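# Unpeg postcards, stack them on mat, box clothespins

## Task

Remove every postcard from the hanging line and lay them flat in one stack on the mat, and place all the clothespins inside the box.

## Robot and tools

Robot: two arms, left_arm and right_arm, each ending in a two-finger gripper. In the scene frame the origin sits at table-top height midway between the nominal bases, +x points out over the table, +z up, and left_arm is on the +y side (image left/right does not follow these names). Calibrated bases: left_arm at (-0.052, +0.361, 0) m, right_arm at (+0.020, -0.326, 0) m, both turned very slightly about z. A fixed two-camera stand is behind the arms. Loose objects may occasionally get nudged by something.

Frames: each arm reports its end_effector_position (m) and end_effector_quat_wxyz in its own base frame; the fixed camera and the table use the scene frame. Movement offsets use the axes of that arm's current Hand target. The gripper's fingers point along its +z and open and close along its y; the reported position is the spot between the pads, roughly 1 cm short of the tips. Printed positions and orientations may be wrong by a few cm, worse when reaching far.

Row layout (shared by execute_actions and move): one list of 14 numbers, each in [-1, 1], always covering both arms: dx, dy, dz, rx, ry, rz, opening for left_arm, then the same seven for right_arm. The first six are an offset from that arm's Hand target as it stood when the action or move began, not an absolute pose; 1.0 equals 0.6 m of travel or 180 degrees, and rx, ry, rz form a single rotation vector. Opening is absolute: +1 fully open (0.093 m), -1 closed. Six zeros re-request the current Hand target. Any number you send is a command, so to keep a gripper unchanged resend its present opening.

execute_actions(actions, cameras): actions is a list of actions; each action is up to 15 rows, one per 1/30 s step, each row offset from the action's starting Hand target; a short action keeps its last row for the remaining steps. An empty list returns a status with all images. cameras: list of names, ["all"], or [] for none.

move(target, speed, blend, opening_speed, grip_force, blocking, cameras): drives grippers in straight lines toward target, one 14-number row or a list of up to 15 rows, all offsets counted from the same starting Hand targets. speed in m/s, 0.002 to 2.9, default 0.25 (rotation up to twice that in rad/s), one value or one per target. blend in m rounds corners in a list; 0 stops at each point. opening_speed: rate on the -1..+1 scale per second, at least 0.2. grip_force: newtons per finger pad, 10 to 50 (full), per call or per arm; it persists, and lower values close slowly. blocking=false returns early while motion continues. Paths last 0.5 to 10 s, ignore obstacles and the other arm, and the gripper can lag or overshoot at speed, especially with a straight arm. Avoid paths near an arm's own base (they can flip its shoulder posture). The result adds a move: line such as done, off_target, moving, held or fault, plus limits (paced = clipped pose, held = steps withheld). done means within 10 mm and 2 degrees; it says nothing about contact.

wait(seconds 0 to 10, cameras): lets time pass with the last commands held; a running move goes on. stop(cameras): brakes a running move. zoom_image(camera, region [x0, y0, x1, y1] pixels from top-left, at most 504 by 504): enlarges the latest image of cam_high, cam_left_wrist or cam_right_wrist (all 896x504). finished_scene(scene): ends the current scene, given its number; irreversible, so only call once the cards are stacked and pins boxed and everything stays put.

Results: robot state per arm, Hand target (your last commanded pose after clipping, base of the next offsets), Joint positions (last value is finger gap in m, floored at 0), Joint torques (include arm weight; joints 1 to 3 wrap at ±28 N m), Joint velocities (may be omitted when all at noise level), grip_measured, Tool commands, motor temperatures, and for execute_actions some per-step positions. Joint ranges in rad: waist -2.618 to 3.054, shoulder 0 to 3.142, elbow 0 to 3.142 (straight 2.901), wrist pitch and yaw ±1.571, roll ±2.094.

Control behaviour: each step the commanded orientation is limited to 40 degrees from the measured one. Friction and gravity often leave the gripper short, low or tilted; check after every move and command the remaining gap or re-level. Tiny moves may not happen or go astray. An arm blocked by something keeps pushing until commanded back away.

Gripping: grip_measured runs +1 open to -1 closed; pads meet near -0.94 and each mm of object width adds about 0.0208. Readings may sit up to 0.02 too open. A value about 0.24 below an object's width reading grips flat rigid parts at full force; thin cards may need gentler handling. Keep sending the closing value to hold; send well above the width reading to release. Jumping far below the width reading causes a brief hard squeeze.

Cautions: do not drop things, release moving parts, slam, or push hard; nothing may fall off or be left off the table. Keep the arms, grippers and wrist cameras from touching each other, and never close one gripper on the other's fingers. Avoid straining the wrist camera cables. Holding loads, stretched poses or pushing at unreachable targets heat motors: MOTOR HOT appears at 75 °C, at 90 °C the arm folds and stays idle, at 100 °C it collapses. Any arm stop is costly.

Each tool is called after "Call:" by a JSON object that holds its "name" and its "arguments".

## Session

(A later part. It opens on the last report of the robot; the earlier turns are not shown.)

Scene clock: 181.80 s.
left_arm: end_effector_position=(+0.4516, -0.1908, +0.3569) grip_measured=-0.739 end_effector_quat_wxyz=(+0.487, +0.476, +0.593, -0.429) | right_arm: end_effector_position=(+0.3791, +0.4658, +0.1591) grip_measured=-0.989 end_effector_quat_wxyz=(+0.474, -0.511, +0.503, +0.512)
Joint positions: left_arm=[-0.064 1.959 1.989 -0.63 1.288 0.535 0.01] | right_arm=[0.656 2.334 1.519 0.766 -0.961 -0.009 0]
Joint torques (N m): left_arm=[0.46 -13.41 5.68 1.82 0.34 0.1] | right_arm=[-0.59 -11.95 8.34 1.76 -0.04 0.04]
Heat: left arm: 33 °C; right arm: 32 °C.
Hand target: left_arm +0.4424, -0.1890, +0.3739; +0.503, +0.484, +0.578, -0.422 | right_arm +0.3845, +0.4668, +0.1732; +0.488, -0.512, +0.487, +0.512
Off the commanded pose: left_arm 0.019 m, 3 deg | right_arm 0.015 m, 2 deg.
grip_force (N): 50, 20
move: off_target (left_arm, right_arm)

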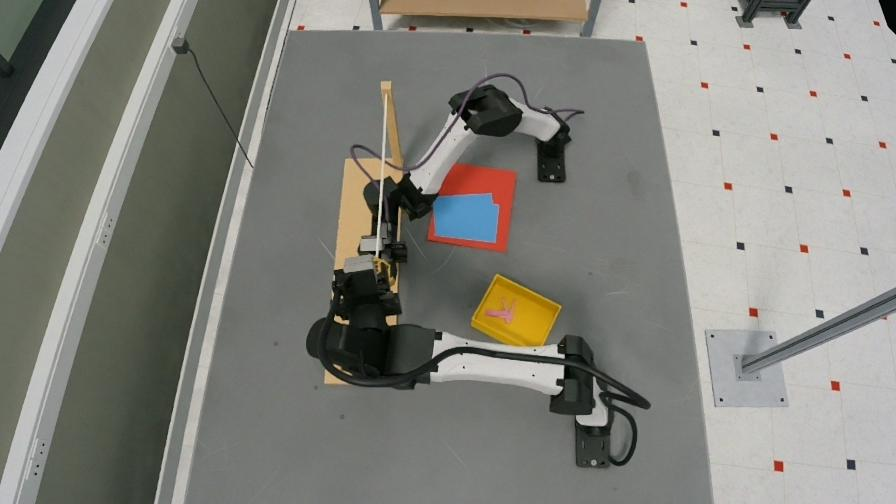

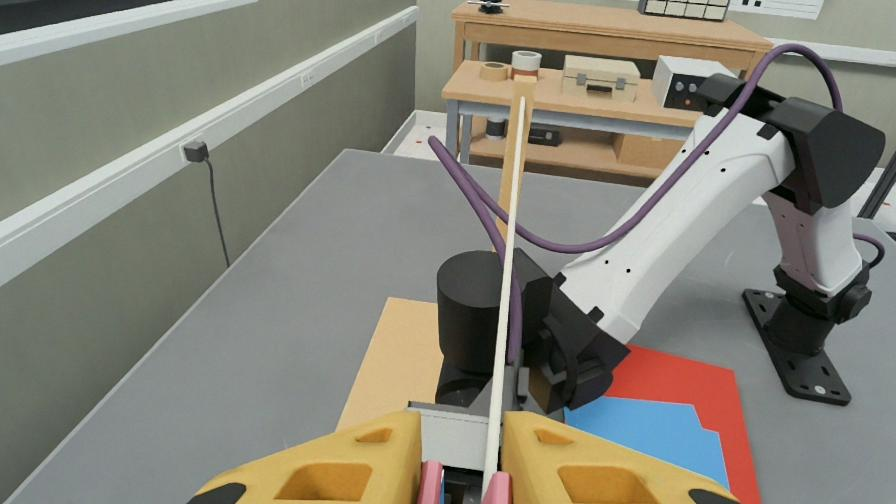

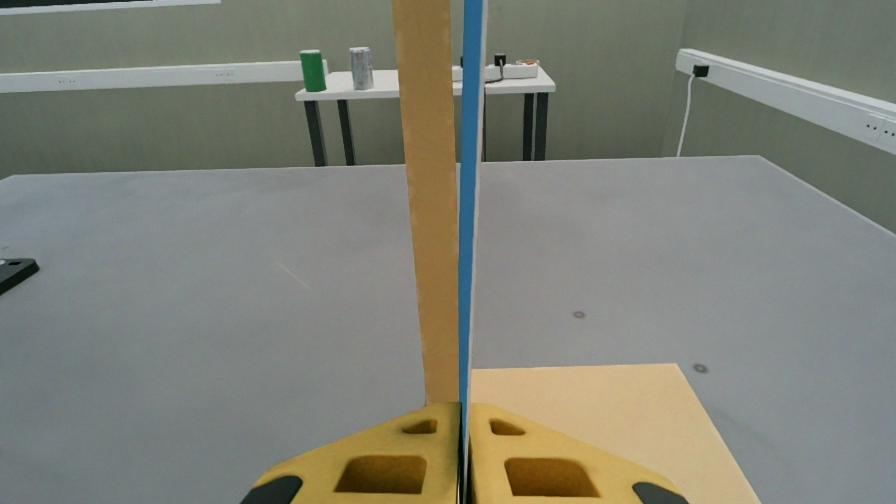

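Call:
{"name": "move", "arguments": {"target": [[-0.0493,-0.0065,-0.008,0,-0.044,0,-1,0,0,0,0,0,0,-1],[-0.0013,-0.1625,-0.0617,0,-0.044,0,-1,-0.0167,0.2021,-0.0401,0,0,0,-1],[0.2898,-0.4065,0.0202,-0.1542,0.3606,-0.1357,-1,0.047,0.3747,-0.4133,0.1803,0.0824,0.5024,-1]], "speed": [0.1,0.15,0.3], "blend": [0.003,0.02,0], "grip_force": [50,40], "cameras": ["all"]}}

Scene clock: 191.40 s.
left_arm: end_effector_position=(+0.1973, -0.2182, +0.1942) grip_measured=-0.739 end_effector_quat_wxyz=(+0.116, +0.383, +0.915, -0.053) | right_arm: end_effector_position=(+0.1657, +0.2046, +0.1274) grip_measured=-0.989 end_effector_quat_wxyz=(+0.020, +0.080, +0.872, +0.483)
Joint positions: left_arm=[-0.837 1.443 1.416 -1.288 -0.002 -0.045 0.01] | right_arm=[0.407 0.949 0.494 -0.428 -0.812 0.896 0]
Joint torques (N m): left_arm=[-0.27 -4.53 8.88 0.81 -0.23 0.04] | right_arm=[-0.76 -2.35 9.09 1.32 -0.43 -0.18]
Heat: left arm: 34 °C; right arm: 32 °C.
Hand target: left_arm +0.2001, -0.2198, +0.2001; +0.121, +0.380, +0.916, -0.050 | right_arm +0.1722, +0.2079, +0.1449; +0.038, +0.065, +0.864, +0.498
Off the commanded pose: left_arm 0.007 m, 1 deg | right_arm 0.019 m, 3 deg.
grip_force (N): 50, 40
move: off_target (right_arm)

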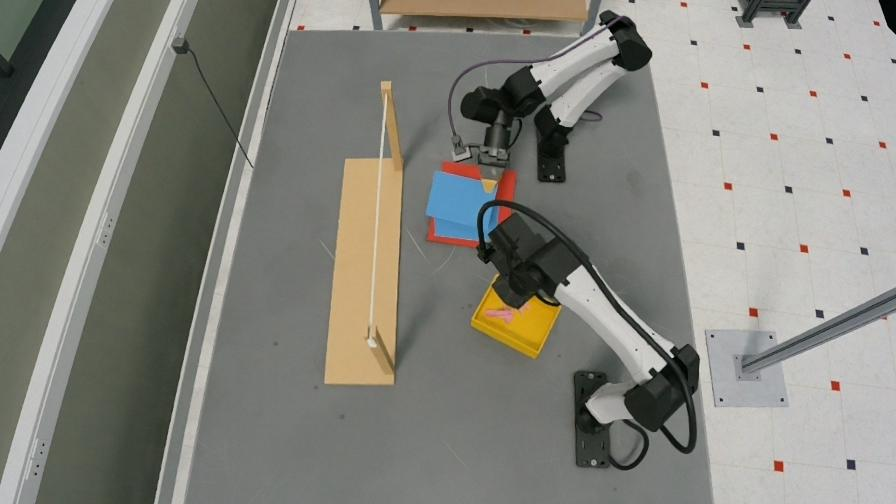

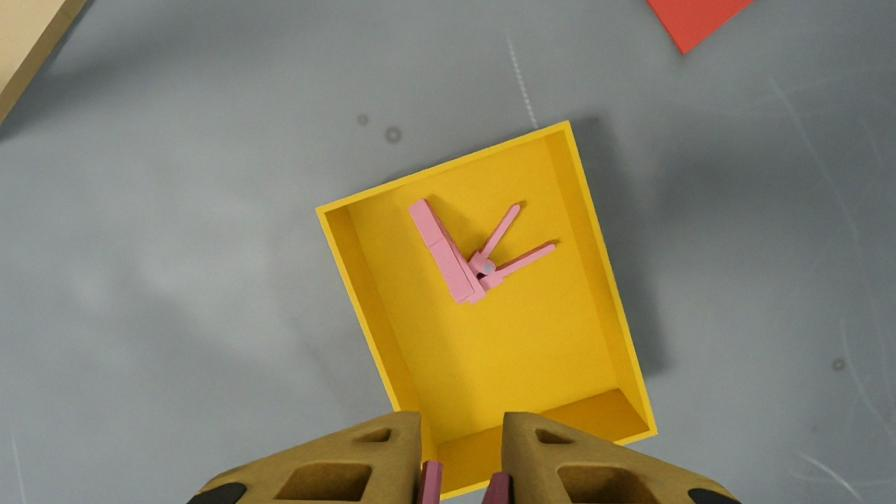

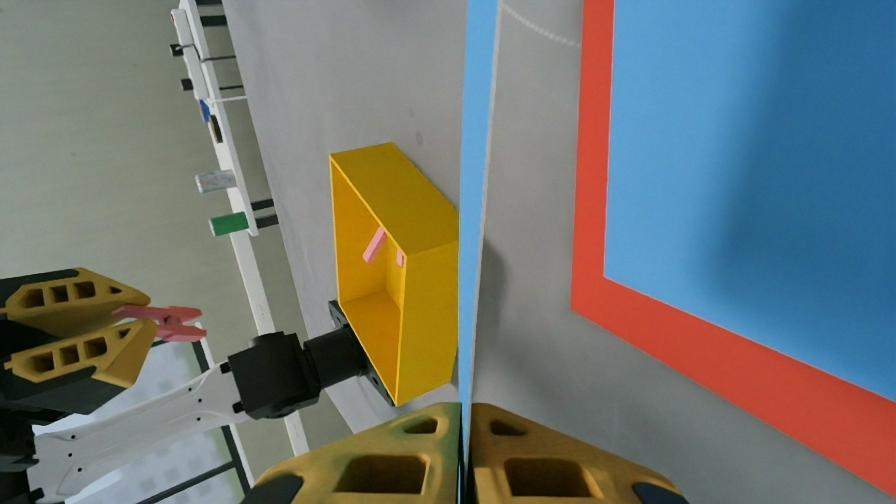

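Call:
{"name": "move", "arguments": {"target": [0.0747,-0.0483,0.22,0,0,0,-1,0.0255,-0.1093,0.0687,0,0,0,-1], "speed": 0.12, "cameras": ["all"]}}

Scene clock: 195.93 s.
left_arm: end_effector_position=(+0.1715, -0.2330, +0.0662) grip_measured=-0.739 end_effector_quat_wxyz=(+0.118, +0.382, +0.915, -0.055) | right_arm: end_effector_position=(+0.1558, +0.2117, +0.0675) grip_measured=-0.989 end_effector_quat_wxyz=(+0.031, +0.065, +0.865, +0.496)
Joint positions: left_arm=[-0.955 1.443 0.901 -0.77 -0.032 -0.16 0.01] | right_arm=[0.463 1.048 0.237 0.007 -0.792 0.948 0]
Joint torques (N m): left_arm=[-0.32 -4.18 5.45 1.22 -0.24 0.06] | right_arm=[0.27 -1.29 4.66 1.69 -0.08 0.04]
Heat: left arm: 33 °C; right arm: 31 °C.
Hand target: left_arm +0.1733, -0.2338, +0.0610; +0.121, +0.379, +0.916, -0.050 | right_arm +0.1576, +0.2130, +0.0675; +0.038, +0.065, +0.864, +0.498
Off the commanded pose: left_arm 0.006 m, 1 deg | right_arm 0.002 m, 1 deg.
grip_force (N): 50, 40
move: done

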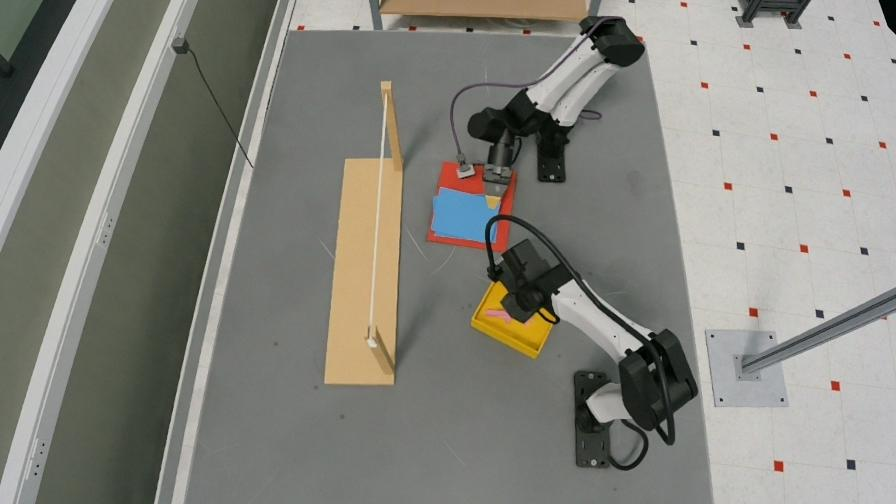

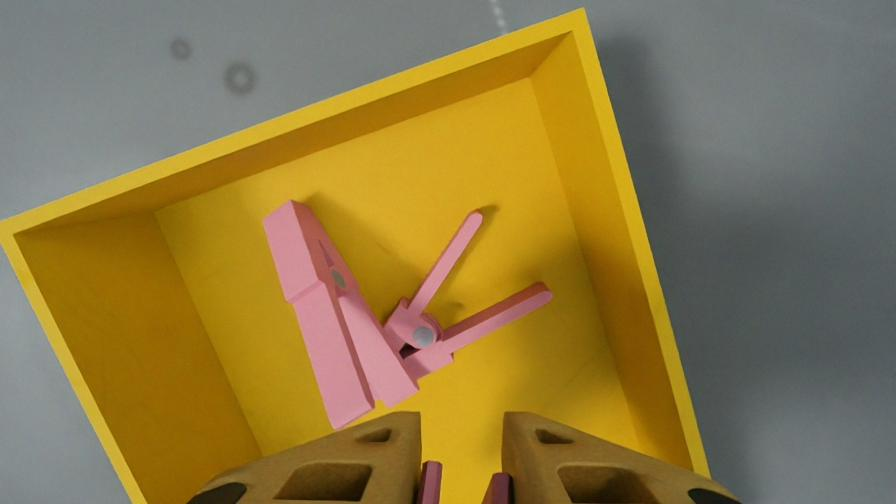

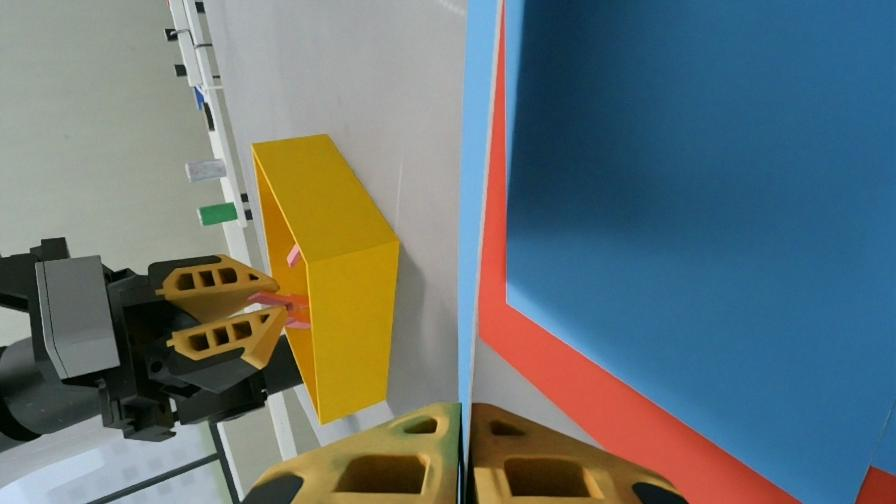

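Call:
{"name": "move", "arguments": {"target": [[0.0052,0,0.0193,0,0,0,-1,0.0062,-0.026,0.0102,0,0,0,-1],[0.0052,0,0.0193,0,0,0,0.25,0.0062,-0.026,0.0102,0,0,0,-0.5],[-0.0466,0,-0.1739,0,0,0,0.25,0.0062,-0.026,-0.1068,0,0,0,-0.5]], "speed": 0.1, "opening_speed": 0.6, "cameras": ["all"]}}

Scene clock: 201.87 s.
left_arm: end_effector_position=(+0.1714, -0.2327, +0.1569) grip_measured=+0.247 end_effector_quat_wxyz=(+0.106, +0.383, +0.917, -0.047) | right_arm: end_effector_position=(+0.1366, +0.1498, +0.0741) grip_measured=-0.501 end_effector_quat_wxyz=(+0.023, +0.078, +0.869, +0.489)
Joint positions: left_arm=[-0.955 1.428 1.259 -1.173 -0.033 -0.16 0.057] | right_arm=[0.064 0.915 0.308 -0.65 -0.99 0.414 0.021]
Joint torques (N m): left_arm=[-0.35 -6.63 8.7 0.75 -0.24 0.06] | right_arm=[-0.72 -0.34 8.06 0.79 -0.63 -0.29]
Heat: left arm: 32 °C; right arm: 30 °C.
Hand target: left_arm +0.1733, -0.2338, +0.1689; +0.121, +0.379, +0.916, -0.050 | right_arm +0.1445, +0.1510, +0.0860; +0.038, +0.065, +0.864, +0.498
Off the commanded pose: left_arm 0.012 m, 2 deg | right_arm 0.014 m, 3 deg.
grip_force (N): 50, 40
move: off_target (left_arm, right_arm)

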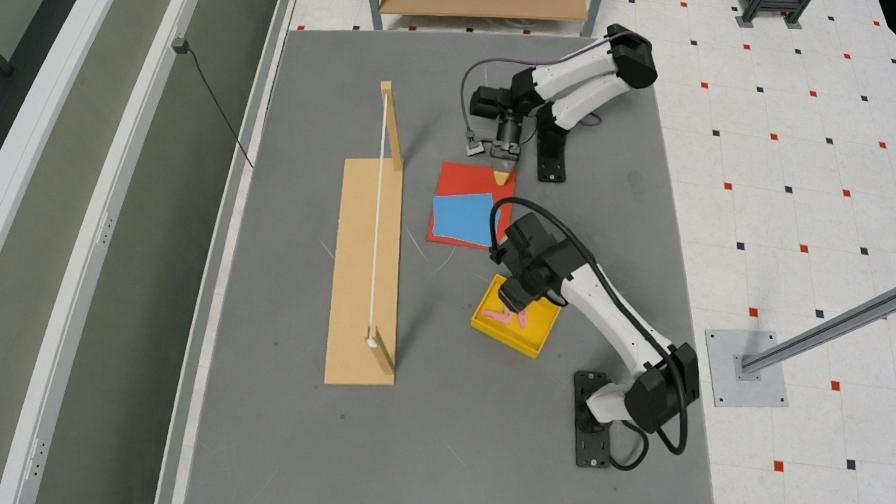

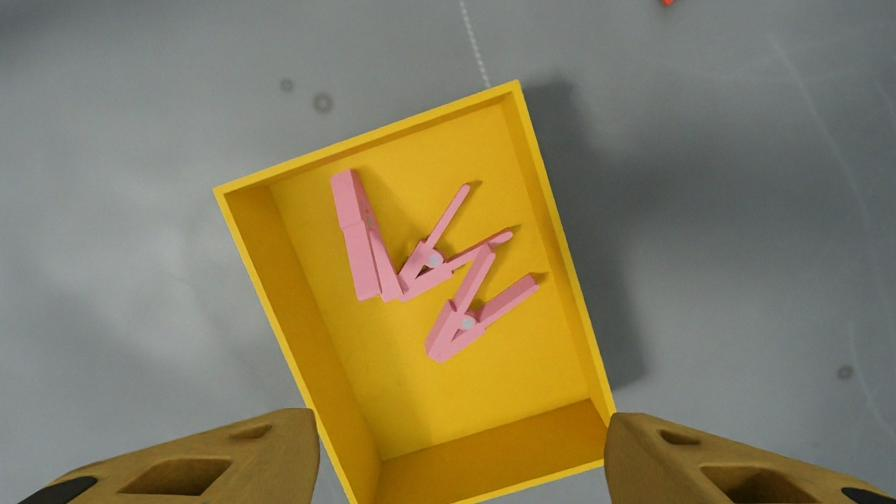

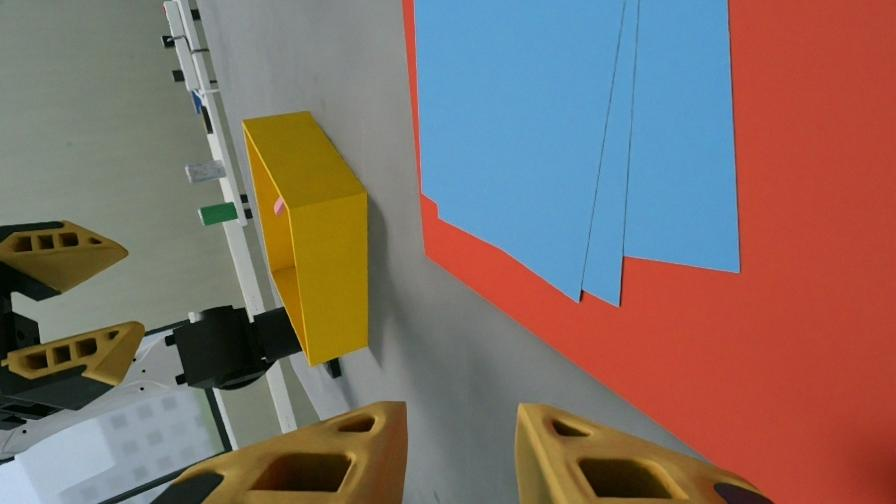

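Call:
{"name": "zoom_image", "arguments": {"camera": "cam_right_wrist", "region": [400, 0, 760, 320]}}

Call:
{"name": "zoom_image", "arguments": {"camera": "cam_high", "region": [410, 150, 530, 260]}}

Scaled by 1.400 from the camera's 896x504 image, which has a finer 1280x720 frame.

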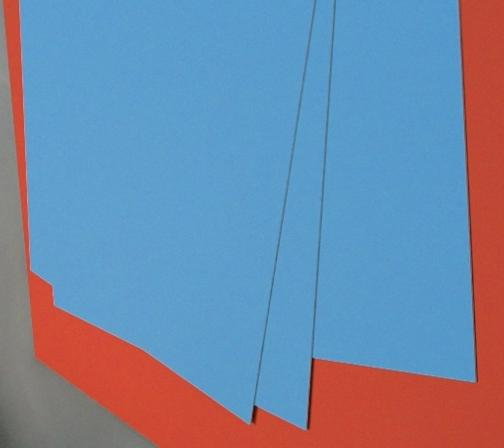

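Scaled by 4.200 from the camera's 896x504 image, which has a finer 1280x720 frame.

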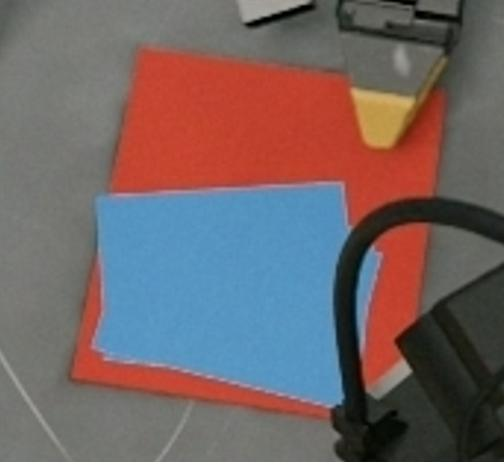

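Call:
{"name": "move", "arguments": {"target": [-0.02,-0.1,-0.1,0,0,0,0.25,0,0,-0.1,0,0,0,-0.5], "speed": 0.25, "cameras": ["all"]}}

Call:
{"name": "zoom_image", "arguments": {"camera": "cam_high", "region": [410, 150, 530, 260]}}

Scene clock: 204.13 s.
left_arm: end_effector_position=(+0.1259, -0.2721, +0.2255) grip_measured=+0.247 end_effector_quat_wxyz=(+0.116, +0.383, +0.915, -0.053) | right_arm: end_effector_position=(+0.1312, +0.1027, +0.1106) grip_measured=-0.501 end_effector_quat_wxyz=(+0.026, +0.073, +0.862, +0.500)
Joint positions: left_arm=[-1.188 1.51 1.606 -1.427 -0.089 -0.384 0.057] | right_arm=[-0.361 1.141 0.536 -1.335 -1.008 -0.396 0.021]
Joint torques (N m): left_arm=[-0.13 -4.74 8.44 0.75 -0.29 0.06] | right_arm=[-0.73 -1.22 6.71 -0.34 -0.43 -0.22]
Heat: left arm: 32 °C; right arm: 30 °C.
Hand target: left_arm +0.1281, -0.2735, +0.2301; +0.121, +0.379, +0.916, -0.050 | right_arm +0.1367, +0.0997, +0.1161; +0.038, +0.065, +0.864, +0.498
Off the commanded pose: left_arm 0.005 m, 1 deg | right_arm 0.008 m, 2 deg.
grip_force (N): 50, 40
move: done

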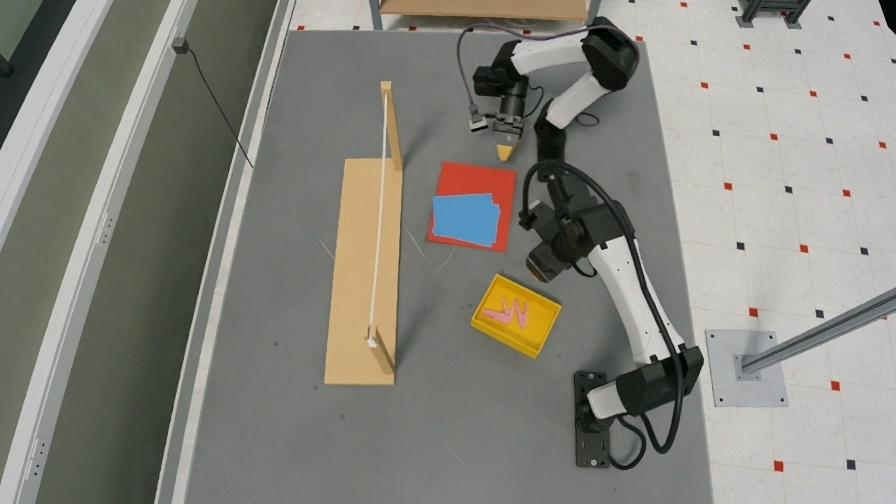

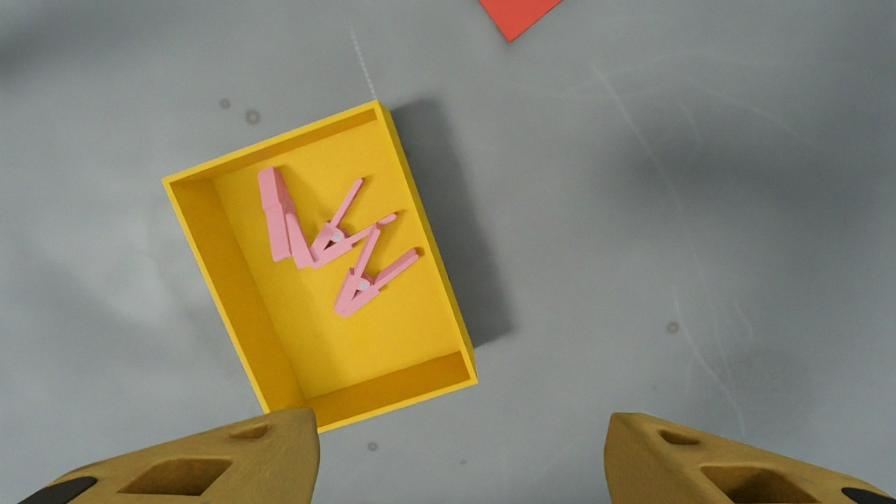

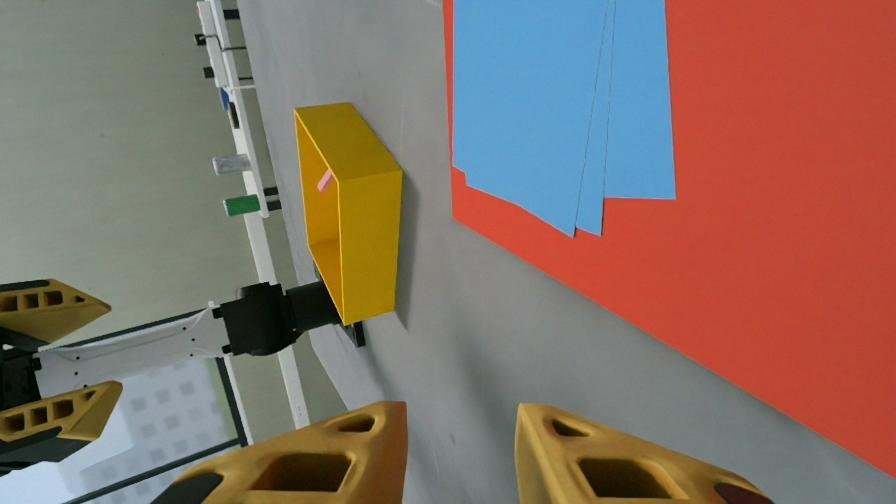

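Scaled by 4.200 from the camera's 896x504 image, which has a finer 1280x720 frame.

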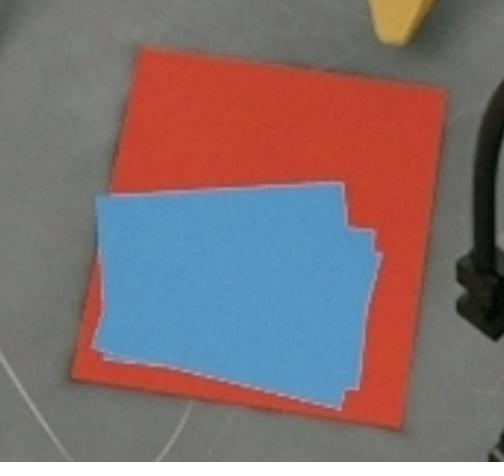

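Call:
{"name": "finished_scene", "arguments": {"scene": 1}}

The scene is finished: the task was done.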